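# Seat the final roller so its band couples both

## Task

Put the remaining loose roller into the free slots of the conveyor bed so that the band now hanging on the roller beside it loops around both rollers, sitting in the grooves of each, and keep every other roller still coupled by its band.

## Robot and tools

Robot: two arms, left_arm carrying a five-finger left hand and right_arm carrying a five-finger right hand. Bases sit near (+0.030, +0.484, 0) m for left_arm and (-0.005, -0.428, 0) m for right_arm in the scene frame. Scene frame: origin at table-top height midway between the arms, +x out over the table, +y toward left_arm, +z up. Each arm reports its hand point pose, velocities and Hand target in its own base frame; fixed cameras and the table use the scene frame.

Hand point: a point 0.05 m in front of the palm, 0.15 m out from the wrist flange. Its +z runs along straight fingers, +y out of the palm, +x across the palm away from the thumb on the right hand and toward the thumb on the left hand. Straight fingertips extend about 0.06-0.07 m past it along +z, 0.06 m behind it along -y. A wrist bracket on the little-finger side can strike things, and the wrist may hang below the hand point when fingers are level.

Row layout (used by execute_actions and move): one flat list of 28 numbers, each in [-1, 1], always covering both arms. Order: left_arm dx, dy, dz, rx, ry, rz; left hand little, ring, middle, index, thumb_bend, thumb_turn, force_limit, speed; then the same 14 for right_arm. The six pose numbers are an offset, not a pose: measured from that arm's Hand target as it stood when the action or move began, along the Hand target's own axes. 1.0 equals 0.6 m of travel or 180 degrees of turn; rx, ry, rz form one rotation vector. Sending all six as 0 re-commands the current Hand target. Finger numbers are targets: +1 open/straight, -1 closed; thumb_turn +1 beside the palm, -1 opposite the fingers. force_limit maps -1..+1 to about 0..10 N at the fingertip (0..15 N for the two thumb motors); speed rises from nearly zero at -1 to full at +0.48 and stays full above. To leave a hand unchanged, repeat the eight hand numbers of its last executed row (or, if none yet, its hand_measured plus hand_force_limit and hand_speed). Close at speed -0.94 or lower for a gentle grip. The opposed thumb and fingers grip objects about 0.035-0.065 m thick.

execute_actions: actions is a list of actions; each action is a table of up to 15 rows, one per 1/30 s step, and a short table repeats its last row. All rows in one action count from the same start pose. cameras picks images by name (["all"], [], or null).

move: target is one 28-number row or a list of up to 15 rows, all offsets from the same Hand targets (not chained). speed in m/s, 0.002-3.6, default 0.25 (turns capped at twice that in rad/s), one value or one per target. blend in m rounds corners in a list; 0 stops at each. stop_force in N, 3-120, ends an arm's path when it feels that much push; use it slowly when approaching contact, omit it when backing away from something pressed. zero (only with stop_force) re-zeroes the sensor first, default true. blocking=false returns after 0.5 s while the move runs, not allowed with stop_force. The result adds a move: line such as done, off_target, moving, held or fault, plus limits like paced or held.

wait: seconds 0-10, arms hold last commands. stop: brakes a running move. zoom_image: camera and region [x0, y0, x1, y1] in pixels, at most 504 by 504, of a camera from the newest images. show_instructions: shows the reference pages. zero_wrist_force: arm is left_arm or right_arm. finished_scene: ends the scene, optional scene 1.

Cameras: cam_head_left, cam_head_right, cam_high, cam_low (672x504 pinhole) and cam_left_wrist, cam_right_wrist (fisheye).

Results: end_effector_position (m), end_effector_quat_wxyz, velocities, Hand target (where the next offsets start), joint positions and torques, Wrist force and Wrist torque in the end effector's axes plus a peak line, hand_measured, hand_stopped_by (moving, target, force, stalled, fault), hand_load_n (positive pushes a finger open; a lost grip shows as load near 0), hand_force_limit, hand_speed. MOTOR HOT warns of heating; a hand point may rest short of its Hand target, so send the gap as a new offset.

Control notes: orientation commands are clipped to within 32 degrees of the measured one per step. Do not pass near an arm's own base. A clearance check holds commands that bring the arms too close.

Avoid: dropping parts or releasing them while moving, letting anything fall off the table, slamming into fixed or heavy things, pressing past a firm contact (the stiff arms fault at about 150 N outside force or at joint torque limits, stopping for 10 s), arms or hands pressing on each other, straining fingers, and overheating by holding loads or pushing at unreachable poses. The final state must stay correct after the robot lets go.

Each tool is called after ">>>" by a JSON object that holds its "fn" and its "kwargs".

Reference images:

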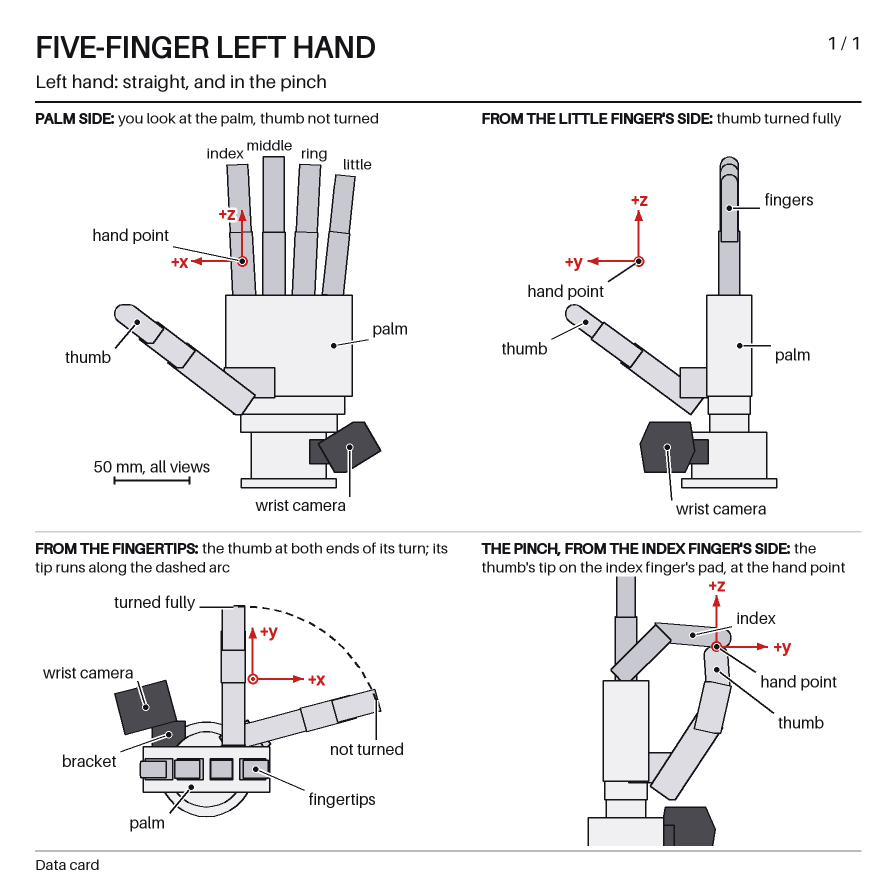

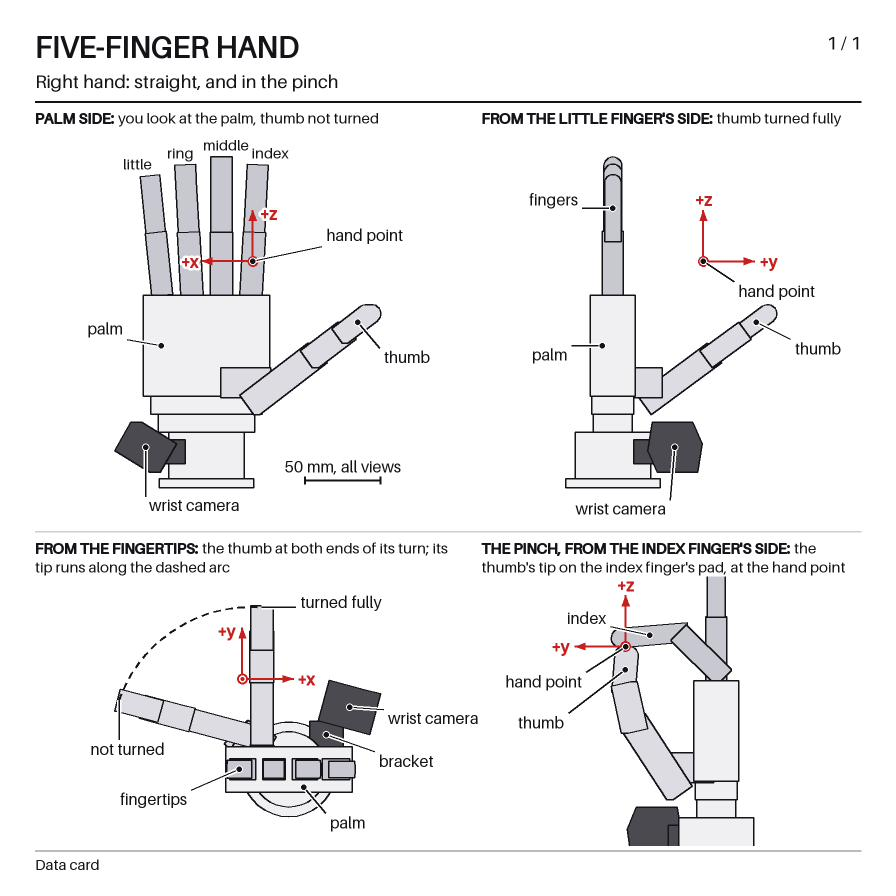

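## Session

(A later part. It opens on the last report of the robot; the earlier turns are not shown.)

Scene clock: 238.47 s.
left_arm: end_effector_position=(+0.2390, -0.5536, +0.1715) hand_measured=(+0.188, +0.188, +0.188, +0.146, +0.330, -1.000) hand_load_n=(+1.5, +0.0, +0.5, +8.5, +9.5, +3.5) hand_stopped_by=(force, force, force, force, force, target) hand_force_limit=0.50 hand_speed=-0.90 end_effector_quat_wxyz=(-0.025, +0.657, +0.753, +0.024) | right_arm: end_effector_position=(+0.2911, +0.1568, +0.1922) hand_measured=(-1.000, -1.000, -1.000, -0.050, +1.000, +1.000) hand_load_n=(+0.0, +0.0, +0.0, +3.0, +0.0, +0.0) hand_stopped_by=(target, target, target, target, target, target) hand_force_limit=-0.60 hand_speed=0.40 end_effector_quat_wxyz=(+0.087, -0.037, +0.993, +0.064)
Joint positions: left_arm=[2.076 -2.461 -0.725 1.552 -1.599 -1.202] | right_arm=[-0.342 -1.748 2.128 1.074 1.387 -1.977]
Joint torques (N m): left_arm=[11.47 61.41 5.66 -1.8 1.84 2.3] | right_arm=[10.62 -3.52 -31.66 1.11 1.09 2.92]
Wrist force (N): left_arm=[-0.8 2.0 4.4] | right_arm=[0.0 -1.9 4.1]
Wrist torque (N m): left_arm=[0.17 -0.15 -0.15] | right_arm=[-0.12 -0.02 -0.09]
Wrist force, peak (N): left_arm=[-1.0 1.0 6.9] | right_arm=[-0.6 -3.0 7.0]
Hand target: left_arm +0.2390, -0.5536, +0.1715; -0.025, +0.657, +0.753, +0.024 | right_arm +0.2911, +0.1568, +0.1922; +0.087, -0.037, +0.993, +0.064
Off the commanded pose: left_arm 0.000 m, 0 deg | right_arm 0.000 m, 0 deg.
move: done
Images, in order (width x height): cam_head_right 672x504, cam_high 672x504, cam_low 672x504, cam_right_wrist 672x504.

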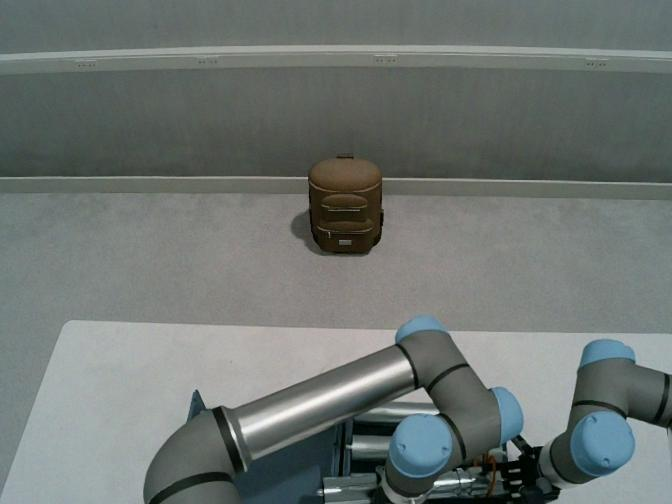

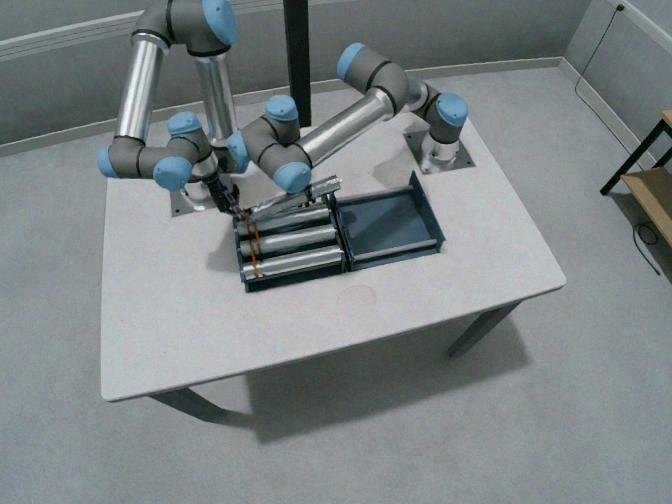

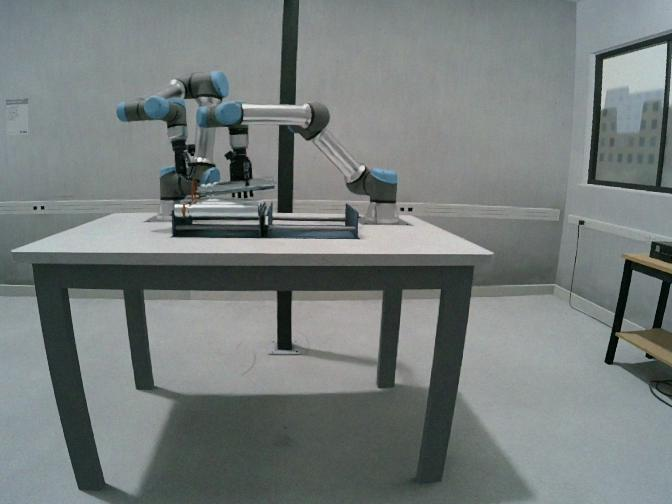

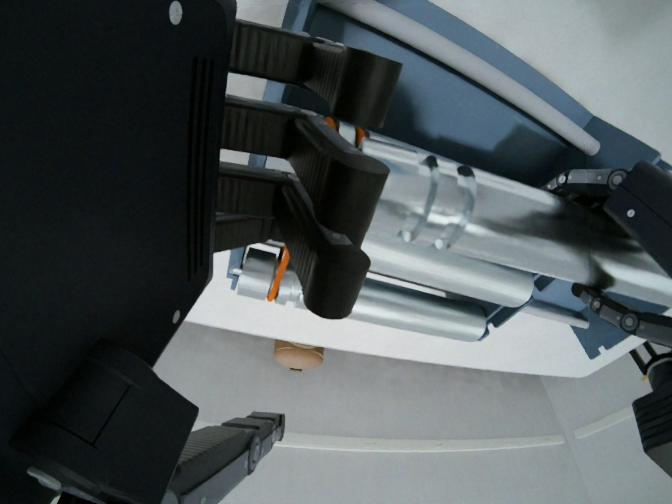

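>>> {"fn": "move", "kwargs": {"target": [-0.0363,-0.0045,-0.0025,0,0,0,-0.6,-0.6,-0.6,-0.8,-0.8,-1,0.5,-0.9, 0,0,0,0,0,0,-1,-1,-1,-0.05,1,1,-0.6,0.4], "speed": 0.02, "stop_force": 7, "cameras": ["cam_right_wrist","cam_head_right","cam_low","cam_high"]}}

>>> {"fn": "zoom_image", "kwargs": {"camera": "cam_head_right", "region": [450, 430, 530, 504]}}

>>> {"fn": "zoom_image", "kwargs": {"camera": "cam_low", "region": [180, 170, 215, 205]}}

>>> {"fn": "zoom_image", "kwargs": {"camera": "cam_right_wrist", "region": [270, 80, 480, 290]}}

Scene clock: 240.07 s.
left_arm: end_effector_position=(+0.2392, -0.5563, +0.1715) hand_measured=(+0.188, +0.188, +0.188, +0.146, +0.330, -1.000) hand_load_n=(+2.5, +0.0, +0.0, +7.0, +7.5, +2.0) hand_stopped_by=(force, force, force, force, force, target) hand_force_limit=0.50 hand_speed=-0.90 end_effector_quat_wxyz=(-0.025, +0.657, +0.753, +0.024) | right_arm: end_effector_position=(+0.2911, +0.1568, +0.1922) hand_measured=(-1.000, -1.000, -1.000, -0.050, +1.000, +1.000) hand_load_n=(+0.0, +0.0, +0.0, +3.0, +0.0, +0.0) hand_stopped_by=(target, target, target, target, target, target) hand_force_limit=-0.60 hand_speed=0.40 end_effector_quat_wxyz=(+0.087, -0.037, +0.993, +0.064)
Joint positions: left_arm=[2.074 -2.471 -0.707 1.544 -1.599 -1.204] | right_arm=[-0.342 -1.748 2.128 1.074 1.387 -1.977]
Joint torques (N m): left_arm=[12.52 61.58 7.28 -1.2 -1.04 2.16] | right_arm=[11.1 -2.98 -32.1 1.11 1.08 2.74]
Wrist force (N): left_arm=[-0.5 1.0 5.0] | right_arm=[0.0 -2.2 4.3]
Wrist torque (N m): left_arm=[0.14 0.00 -0.06] | right_arm=[-0.18 -0.04 -0.09]
Wrist force, peak (N): left_arm=[9.7 1.6 3.9] | right_arm=[0.0 -2.2 4.5]
Hand target: left_arm +0.2392, -0.5563, +0.1715; -0.025, +0.657, +0.753, +0.024 (not the last commanded pose) | right_arm +0.2911, +0.1568, +0.1922; +0.087, -0.037, +0.993, +0.064
Off the commanded pose: left_arm 0.019 m, 0 deg | right_arm 0.000 m, 0 deg.
move: contact (left_arm)
Images, in order (width x height): cam_head_right 672x504, cam_high 672x504, cam_low 672x504, cam_right_wrist 672x504.

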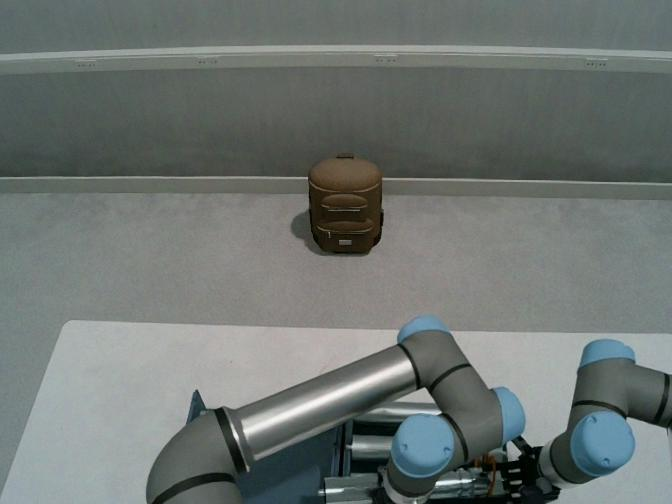

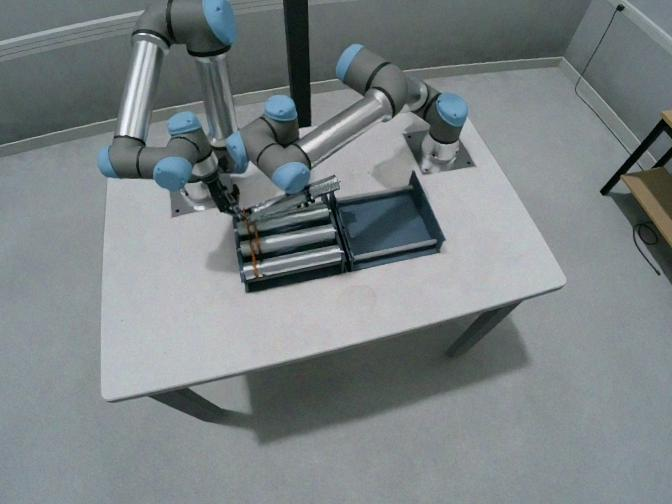

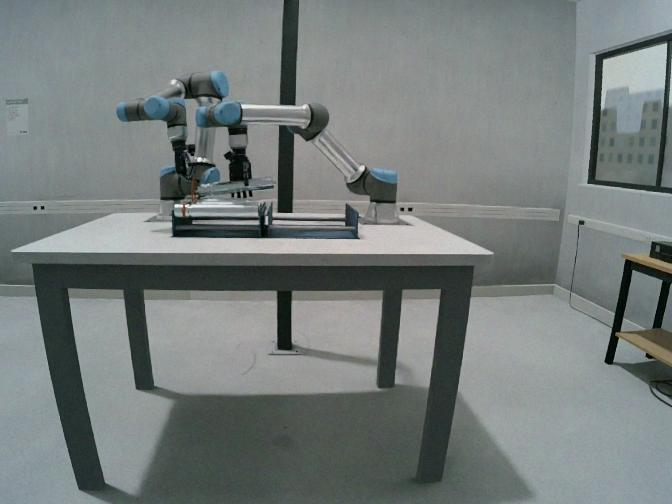

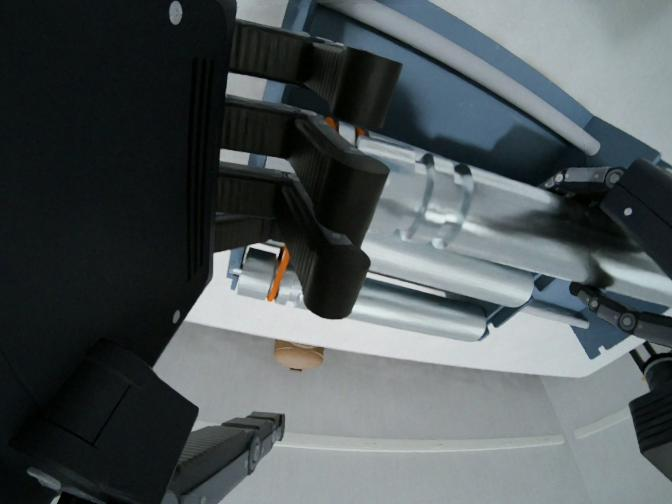

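Scaled by 6.300 from the camera's 672x504 image, which has a finer 960x720 frame.

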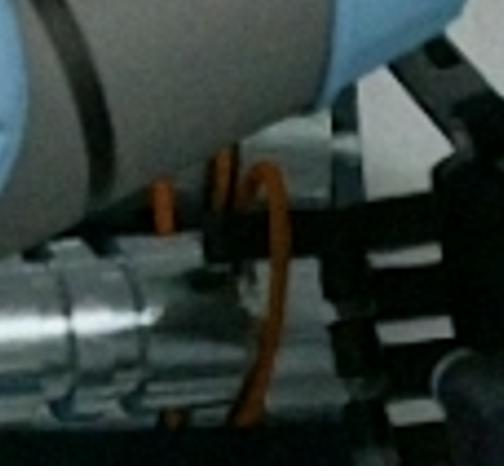

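Scaled by 14.400 from the camera's 672x504 image, which has a finer 960x720 frame.

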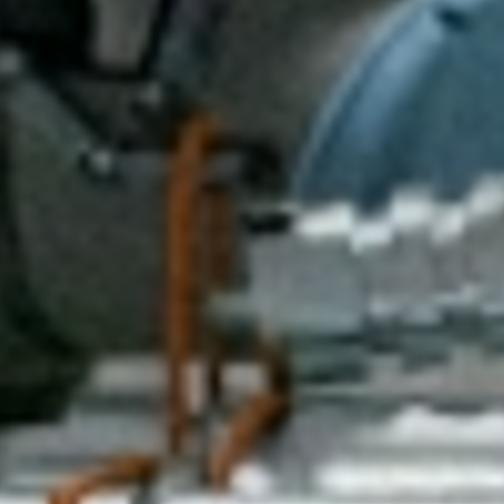

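Scaled by 2.400 from the camera's 672x504 image, which has a finer 960x720 frame.

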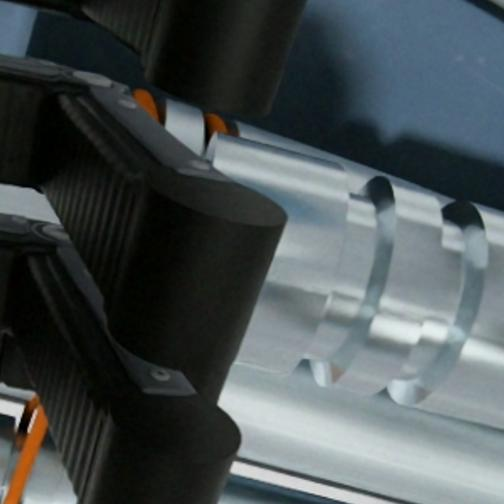

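>>> {"fn": "zoom_image", "kwargs": {"camera": "cam_low", "region": [180, 150, 300, 240]}}

>>> {"fn": "zoom_image", "kwargs": {"camera": "cam_high", "region": [220, 170, 360, 270]}}

>>> {"fn": "zoom_image", "kwargs": {"camera": "cam_high", "region": [232, 198, 258, 224]}}

Scaled by 4.200 from the camera's 672x504 image, which has a finer 960x720 frame.

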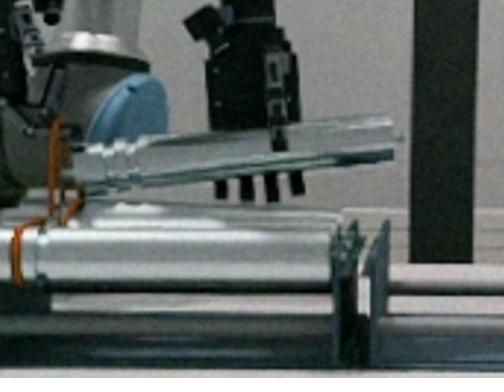

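Scaled by 3.600 from the camera's 672x504 image, which has a finer 960x720 frame.

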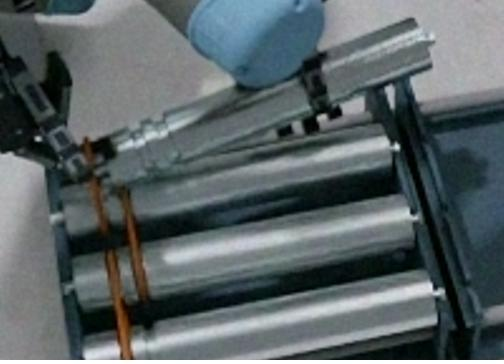

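Scaled by 19.385 from the camera's 672x504 image, which has a finer 960x720 frame.

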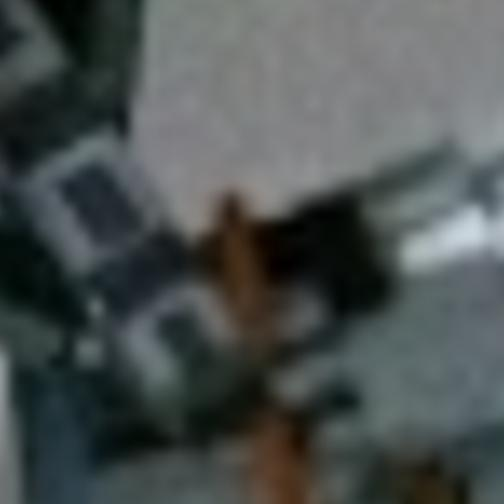

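>>> {"fn": "wait", "kwargs": {"seconds": 0.1, "cameras": ["cam_head_right","cam_low","cam_right_wrist","cam_high"]}}

Scene clock: 241.77 s.
left_arm: end_effector_position=(+0.2392, -0.5563, +0.1715) hand_measured=(+0.188, +0.188, +0.188, +0.146, +0.330, -1.000) hand_load_n=(+2.5, +0.0, +0.0, +7.0, +7.5, +2.0) hand_stopped_by=(force, force, force, force, force, target) hand_force_limit=0.50 hand_speed=-0.90 end_effector_quat_wxyz=(-0.025, +0.657, +0.753, +0.024) | right_arm: end_effector_position=(+0.2911, +0.1568, +0.1922) hand_measured=(-1.000, -1.000, -1.000, -0.050, +1.000, +1.000) hand_load_n=(+0.0, +0.0, +0.0, +2.5, -0.5, +0.0) hand_stopped_by=(target, target, target, target, target, target) hand_force_limit=-0.60 hand_speed=0.40 end_effector_quat_wxyz=(+0.087, -0.037, +0.993, +0.064)
Joint positions: left_arm=[2.074 -2.471 -0.707 1.544 -1.599 -1.204] | right_arm=[-0.342 -1.748 2.128 1.074 1.387 -1.977]
Joint torques (N m): left_arm=[12.48 62.5 7.88 -1.4 -2.46 1.89] | right_arm=[10.36 -3.1 -32.01 1.07 1.12 2.92]
Wrist force (N): left_arm=[-0.3 1.3 5.1] | right_arm=[0.0 -1.9 4.0]
Wrist torque (N m): left_arm=[0.17 -0.02 -0.06] | right_arm=[-0.12 -0.02 -0.09]
Wrist force, peak (N): left_arm=[-0.4 1.0 5.3] | right_arm=[0.0 -2.3 4.5]
Hand target: left_arm +0.2392, -0.5563, +0.1715; -0.025, +0.657, +0.753, +0.024 (not the last commanded pose) | right_arm +0.2911, +0.1568, +0.1922; +0.087, -0.037, +0.993, +0.064
Off the commanded pose: left_arm 0.019 m, 0 deg | right_arm 0.000 m, 0 deg.
wait: 0.10 s; at rest from the start
Images, in order (width x height): cam_head_right 672x504, cam_high 672x504, cam_low 672x504, cam_right_wrist 672x504.

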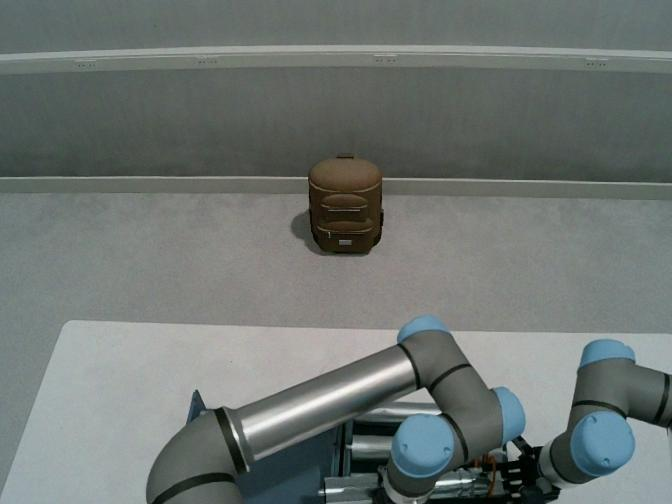

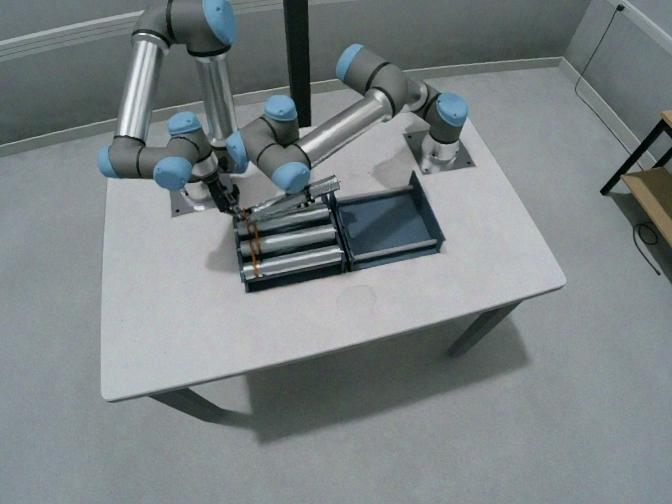

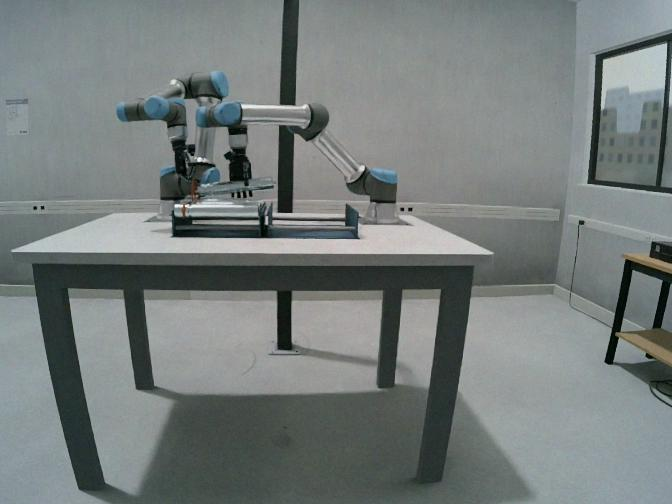

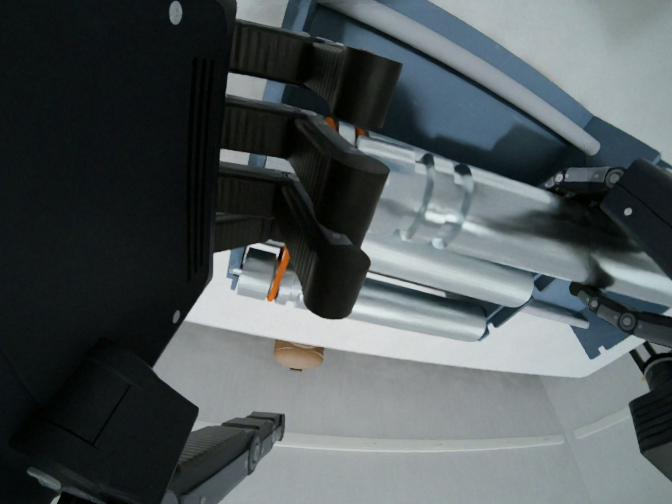

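>>> {"fn": "zoom_image", "kwargs": {"camera": "cam_head_right", "region": [430, 430, 540, 504]}}

>>> {"fn": "zoom_image", "kwargs": {"camera": "cam_right_wrist", "region": [220, 60, 500, 270]}}

>>> {"fn": "zoom_image", "kwargs": {"camera": "cam_low", "region": [170, 165, 230, 215]}}

Scaled by 4.582 from the camera's 672x504 image, which has a finer 960x720 frame.

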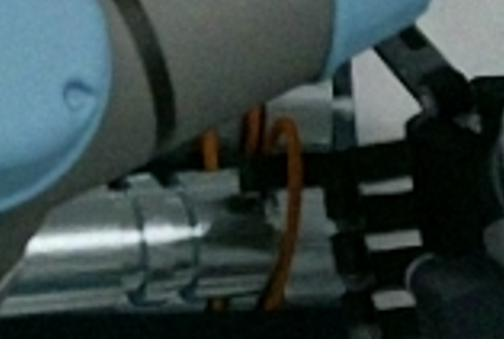

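Scaled by 1.800 from the camera's 672x504 image, which has a finer 960x720 frame.

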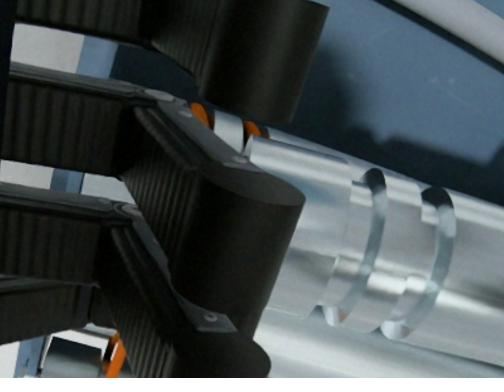

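Scaled by 8.400 from the camera's 672x504 image, which has a finer 960x720 frame.

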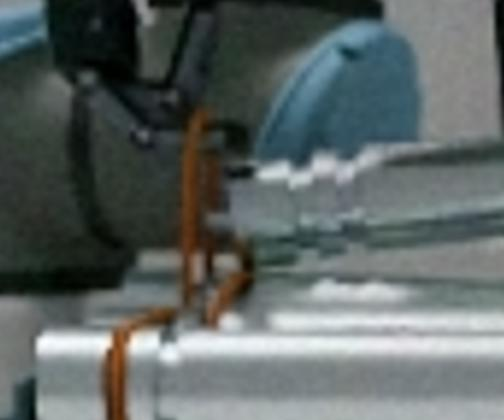

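>>> {"fn": "move", "kwargs": {"target": [0.0198,0.0024,0.0014,0,0,0,-0.6,-0.6,-0.6,-0.8,-0.8,-1,0.5,-0.9,0,0,0,0,0,0,-1,-1,-1,-0.05,1,1,-0.6,0.4], "speed": 0.04, "cameras": ["cam_head_right","cam_low","cam_right_wrist","cam_high"]}}

Scene clock: 243.60 s.
left_arm: end_effector_position=(+0.2390, -0.5443, +0.1715) hand_measured=(+0.188, +0.188, +0.188, +0.146, +0.330, -1.000) hand_load_n=(+3.5, +0.5, +0.0, +6.0, +7.5, +0.0) hand_stopped_by=(force, force, force, force, force, target) hand_force_limit=0.50 hand_speed=-0.90 end_effector_quat_wxyz=(-0.025, +0.657, +0.753, +0.024) | right_arm: end_effector_position=(+0.2911, +0.1568, +0.1922) hand_measured=(-1.000, -1.000, -1.000, -0.050, +1.000, +1.000) hand_load_n=(+0.0, +0.5, +0.0, +2.5, +0.0, +0.0) hand_stopped_by=(target, target, target, target, target, target) hand_force_limit=-0.60 hand_speed=0.40 end_effector_quat_wxyz=(+0.087, -0.037, +0.993, +0.064)
Joint positions: left_arm=[2.084 -2.43 -0.782 1.579 -1.6 -1.194] | right_arm=[-0.342 -1.748 2.128 1.074 1.387 -1.977]
Joint torques (N m): left_arm=[13.53 60.85 7.1 -1.5 -3.27 1.79] | right_arm=[10.48 -2.8 -31.84 1.29 1.05 2.77]
Wrist force (N): left_arm=[-1.0 0.7 5.9] | right_arm=[0.1 -2.1 4.0]
Wrist torque (N m): left_arm=[0.11 0.14 -0.02] | right_arm=[-0.16 -0.07 -0.07]
Wrist force, peak (N): left_arm=[-1.2 0.8 6.0] | right_arm=[0.0 -2.2 4.5]
Hand target: left_arm +0.2390, -0.5443, +0.1715; -0.025, +0.657, +0.753, +0.024 | right_arm +0.2911, +0.1568, +0.1922; +0.087, -0.037, +0.993, +0.064
Off the commanded pose: left_arm 0.000 m, 0 deg | right_arm 0.000 m, 0 deg.
move: done
Images, in order (width x height): cam_head_right 672x504, cam_high 672x504, cam_low 672x504, cam_right_wrist 672x504.

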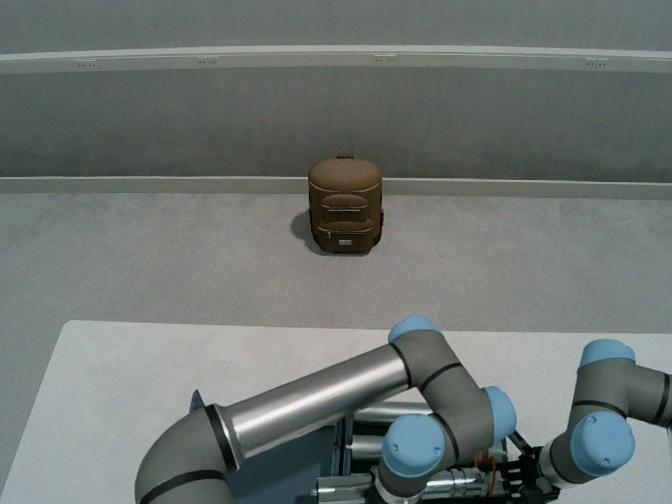

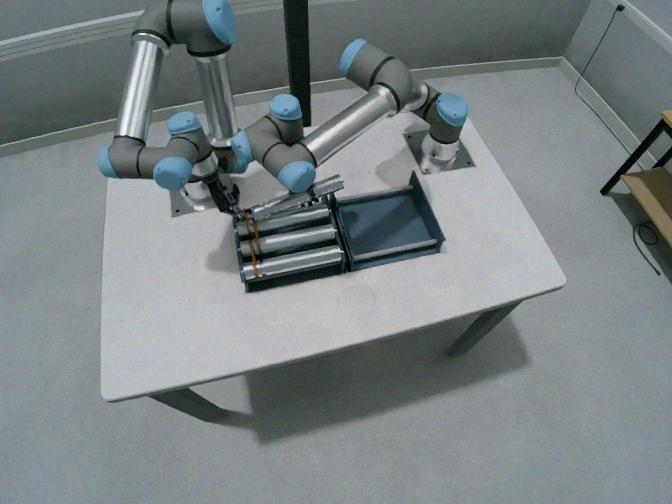

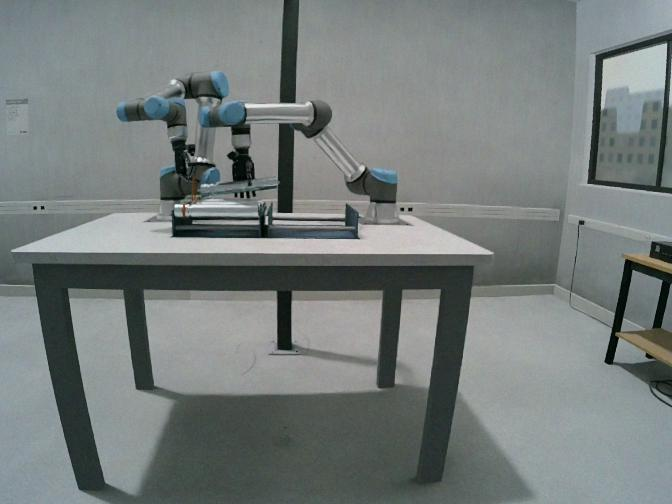

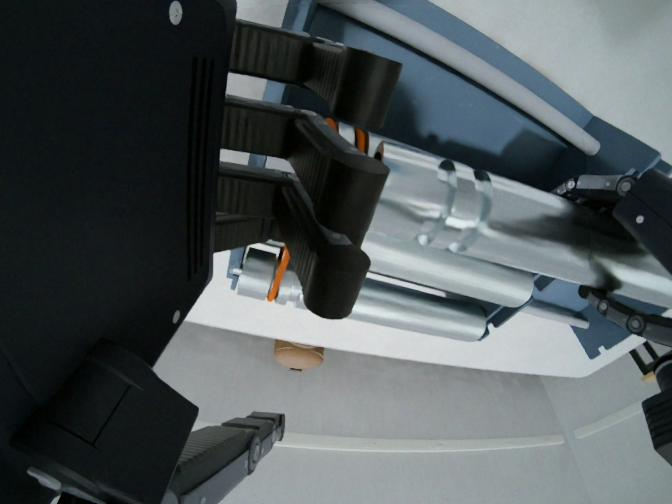

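>>> {"fn": "zoom_image", "kwargs": {"camera": "cam_head_right", "region": [430, 430, 540, 504]}}

>>> {"fn": "zoom_image", "kwargs": {"camera": "cam_low", "region": [170, 165, 230, 215]}}

>>> {"fn": "zoom_image", "kwargs": {"camera": "cam_high", "region": [220, 190, 280, 235]}}

Scaled by 4.582 from the camera's 672x504 image, which has a finer 960x720 frame.

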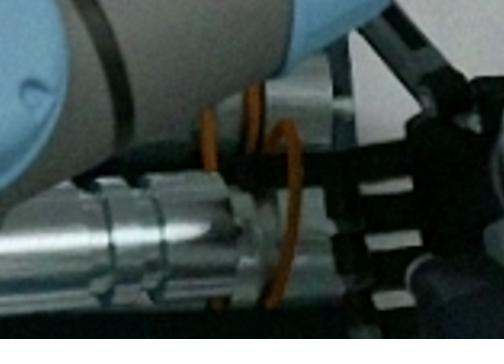

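Scaled by 8.400 from the camera's 672x504 image, which has a finer 960x720 frame.

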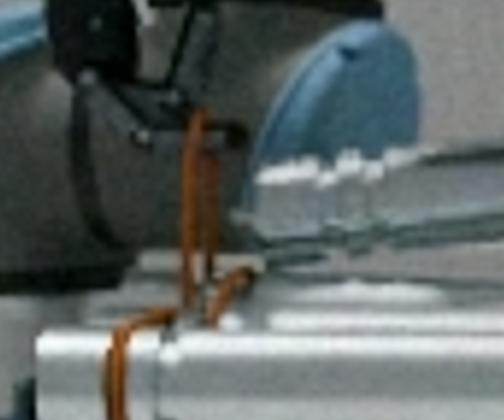

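Scaled by 8.400 from the camera's 672x504 image, which has a finer 960x720 frame.

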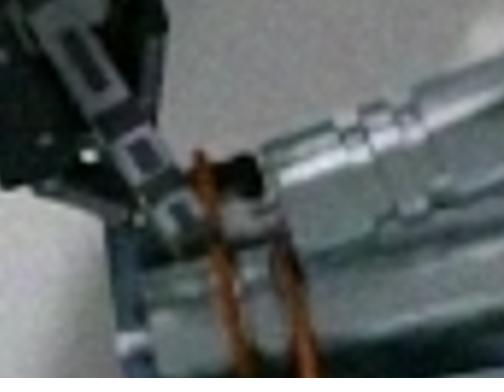

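>>> {"fn": "move", "kwargs": {"target": [0,0,0,0,0,0,-0.6,-0.6,-0.6,-0.8,-0.8,-1,0.5,-0.9,0,0,0,0,0,0,0.1,0.1,0.1,-0.05,1,1,-0.6,0.4], "speed": 0.04, "cameras": ["cam_right_wrist"]}}

>>> {"fn": "zoom_image", "kwargs": {"camera": "cam_right_wrist", "region": [220, 60, 500, 270]}}

Scene clock: 248.70 s.
left_arm: end_effector_position=(+0.2390, -0.5443, +0.1715) hand_measured=(+0.188, +0.188, +0.188, +0.146, +0.330, -1.000) hand_load_n=(+4.0, +0.5, +0.0, +6.0, +7.5, +0.5) hand_stopped_by=(force, force, force, force, force, target) hand_force_limit=0.50 hand_speed=-0.90 end_effector_quat_wxyz=(-0.025, +0.657, +0.753, +0.024) | right_arm: end_effector_position=(+0.2912, +0.1567, +0.1922) hand_measured=(+0.100, +0.100, +0.100, -0.050, +1.000, +1.000) hand_load_n=(+0.0, +0.0, -1.5, +3.0, +0.0, +0.0) hand_stopped_by=(target, target, target, target, target, target) hand_force_limit=-0.60 hand_speed=0.40 end_effector_quat_wxyz=(+0.087, -0.037, +0.993, +0.064)
Joint positions: left_arm=[2.084 -2.43 -0.782 1.579 -1.6 -1.194] | right_arm=[-0.342 -1.748 2.128 1.074 1.387 -1.977]
Joint torques (N m): left_arm=[10.64 60.82 13.42 -2.42 -1.6 1.87] | right_arm=[10.29 -3.89 -25.43 1.53 -2.09 2.56]
Wrist force (N): left_arm=[0.5 0.7 6.1] | right_arm=[-0.2 -3.5 2.1]
Wrist torque (N m): left_arm=[0.11 0.25 0.00] | right_arm=[-0.13 0.03 -0.12]
Wrist force, peak (N): left_arm=[4.1 0.2 7.7] | right_arm=[0.2 -10.4 -5.8]
Hand target: left_arm +0.2390, -0.5443, +0.1715; -0.025, +0.657, +0.753, +0.024 | right_arm +0.2911, +0.1568, +0.1922; +0.087, -0.037, +0.993, +0.064
Off the commanded pose: left_arm 0.000 m, 0 deg | right_arm 0.000 m, 0 deg.
move: done
Images, in order (width x height): cam_right_wrist 672x504.

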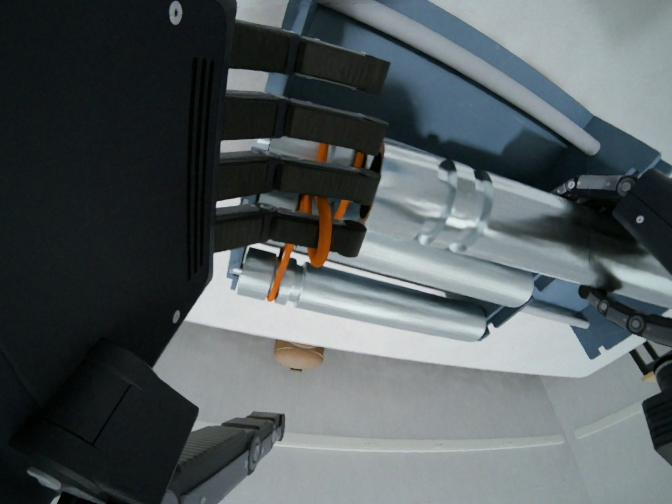

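Scaled by 1.800 from the camera's 672x504 image, which has a finer 960x720 frame.

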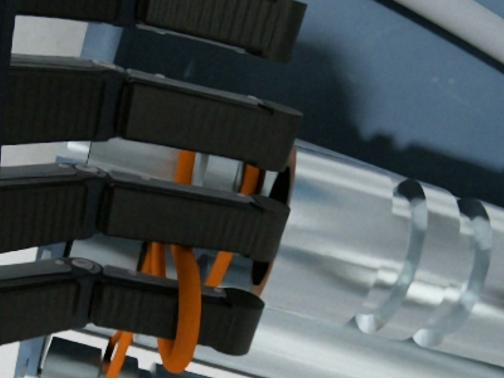

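>>> {"fn": "wait", "kwargs": {"seconds": 0.1, "cameras": ["cam_head_right","cam_head_left","cam_high","cam_low"]}}

>>> {"fn": "zoom_image", "kwargs": {"camera": "cam_head_right", "region": [465, 444, 525, 504]}}

>>> {"fn": "zoom_image", "kwargs": {"camera": "cam_high", "region": [230, 195, 270, 225]}}

Scene clock: 249.17 s.
left_arm: end_effector_position=(+0.2390, -0.5443, +0.1715) hand_measured=(+0.188, +0.188, +0.188, +0.146, +0.330, -1.000) hand_load_n=(+4.0, +0.0, +0.0, +6.0, +7.5, +0.5) hand_stopped_by=(force, force, force, force, force, target) hand_force_limit=0.50 hand_speed=-0.90 end_effector_quat_wxyz=(-0.025, +0.657, +0.753, +0.024) | right_arm: end_effector_position=(+0.2912, +0.1568, +0.1922) hand_measured=(+0.100, +0.100, +0.100, -0.050, +1.000, +1.000) hand_load_n=(+0.0, +0.0, -1.5, +3.5, +0.0, +0.0) hand_stopped_by=(target, target, target, target, target, target) hand_force_limit=-0.60 hand_speed=0.40 end_effector_quat_wxyz=(+0.087, -0.037, +0.993, +0.064)
Joint positions: left_arm=[2.084 -2.43 -0.782 1.579 -1.6 -1.194] | right_arm=[-0.342 -1.748 2.128 1.074 1.387 -1.977]
Joint torques (N m): left_arm=[8.44 58.06 19.12 -3.96 -1.29 1.9] | right_arm=[8.96 -3.87 -18.01 1.77 -2.43 2.12]
Wrist force (N): left_arm=[1.0 0.7 5.9] | right_arm=[-0.1 -4.1 2.3]
Wrist torque (N m): left_arm=[0.12 0.17 0.03] | right_arm=[-0.18 0.00 -0.13]
Wrist force, peak (N): left_arm=[1.0 0.8 6.3] | right_arm=[-0.2 -4.1 2.4]
Hand target: left_arm +0.2390, -0.5443, +0.1715; -0.025, +0.657, +0.753, +0.024 | right_arm +0.2911, +0.1568, +0.1922; +0.087, -0.037, +0.993, +0.064
Off the commanded pose: left_arm 0.000 m, 0 deg | right_arm 0.000 m, 0 deg.
wait: 0.10 s; at rest from the start
Images, in order (width x height): cam_head_left 672x504, cam_head_right 672x504, cam_high 672x504, cam_low 672x504.

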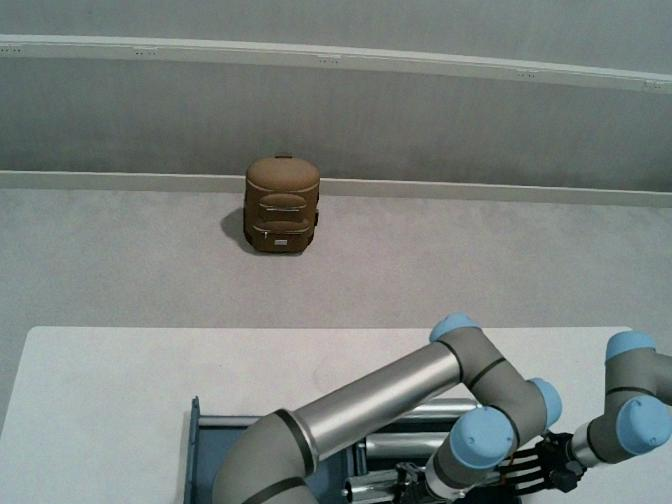

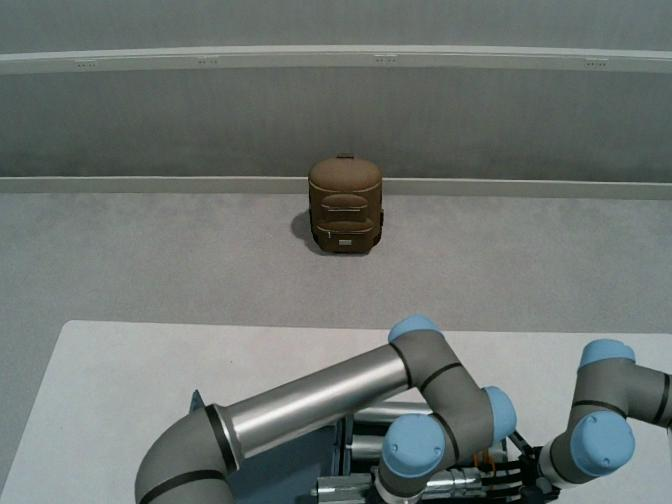

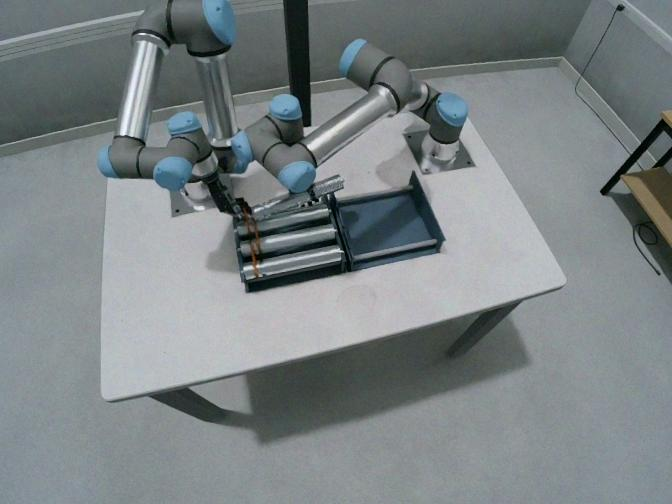

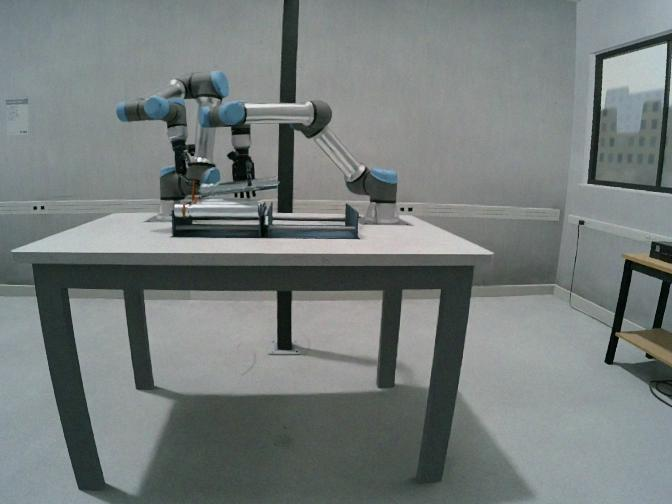

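Scaled by 8.400 from the camera's 672x504 image, which has a finer 960x720 frame.

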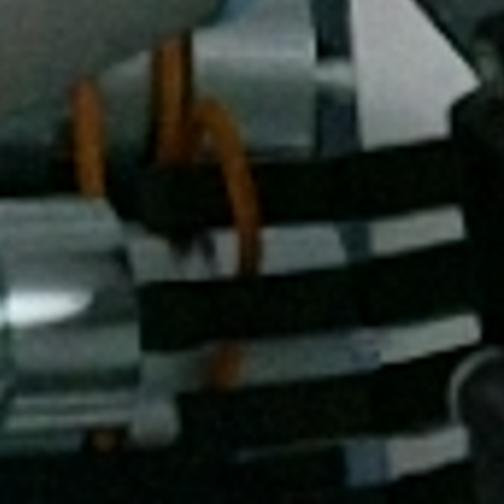

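Scaled by 12.600 from the camera's 672x504 image, which has a finer 960x720 frame.

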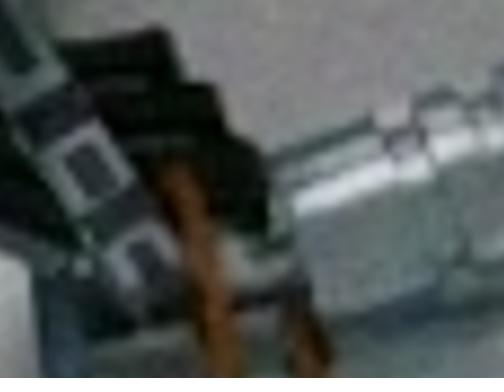

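>>> {"fn": "move", "kwargs": {"target": [0,0,0,0,0,0,-0.6,-0.6,-0.6,-0.8,-0.8,-1,0.5,-0.9,0,0,0,0,0,0,-1,-1,-1,-0.05,1,1,-0.6,0.4], "speed": 0.04, "cameras": ["cam_right_wrist","cam_left_wrist"]}}

>>> {"fn": "zoom_image", "kwargs": {"camera": "cam_right_wrist", "region": [225, 100, 385, 220]}}

Scene clock: 251.13 s.
left_arm: end_effector_position=(+0.2390, -0.5443, +0.1715) hand_measured=(+0.188, +0.188, +0.188, +0.146, +0.330, -1.000) hand_load_n=(+3.5, +0.5, +0.0, +3.5, +3.5, +0.5) hand_stopped_by=(force, force, force, force, force, target) hand_force_limit=0.50 hand_speed=-0.90 end_effector_quat_wxyz=(-0.025, +0.657, +0.753, +0.024) | right_arm: end_effector_position=(+0.2911, +0.1568, +0.1922) hand_measured=(-1.000, -1.000, -0.008, -0.050, +1.000, +1.000) hand_load_n=(+0.0, +0.0, +0.5, +2.5, +0.0, +0.0) hand_stopped_by=(target, target, force, target, target, target) hand_force_limit=-0.60 hand_speed=0.40 end_effector_quat_wxyz=(+0.087, -0.037, +0.993, +0.064)
Joint positions: left_arm=[2.084 -2.43 -0.782 1.579 -1.6 -1.194] | right_arm=[-0.342 -1.748 2.128 1.074 1.387 -1.977]
Joint torques (N m): left_arm=[-0.98 52.1 29.55 -0.67 0.01 1.5] | right_arm=[6.14 -6.35 -6.92 4.34 0.12 0.05]
Wrist force (N): left_arm=[1.5 0.7 6.9] | right_arm=[-0.6 -4.7 2.6]
Wrist torque (N m): left_arm=[0.09 0.30 0.03] | right_arm=[-0.14 -0.01 -0.13]
Wrist force, peak (N): left_arm=[6.1 1.2 5.6] | right_arm=[0.2 -14.4 5.6]
Hand target: left_arm +0.2390, -0.5443, +0.1715; -0.025, +0.657, +0.753, +0.024 | right_arm +0.2911, +0.1568, +0.1922; +0.087, -0.037, +0.993, +0.064
Off the commanded pose: left_arm 0.000 m, 0 deg | right_arm 0.000 m, 0 deg.
move: done
Images, in order (width x height): cam_left_wrist 672x504, cam_right_wrist 672x504.

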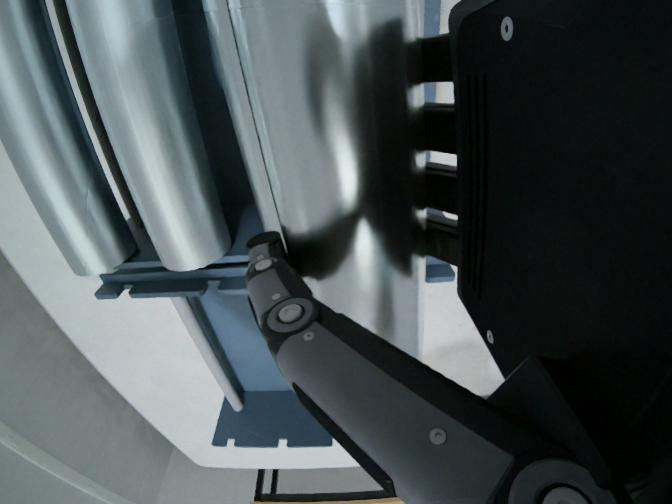

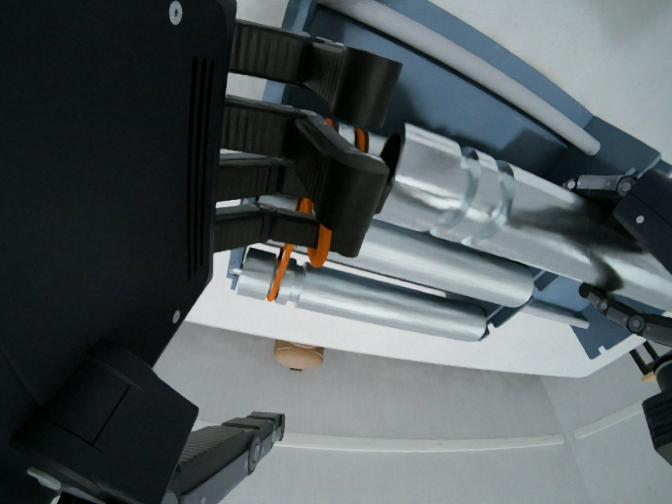

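Scaled by 3.150 from the camera's 672x504 image, which has a finer 960x720 frame.

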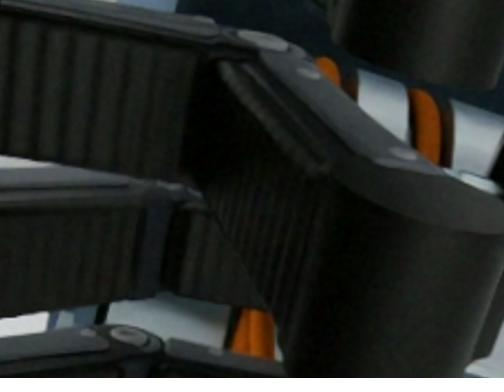

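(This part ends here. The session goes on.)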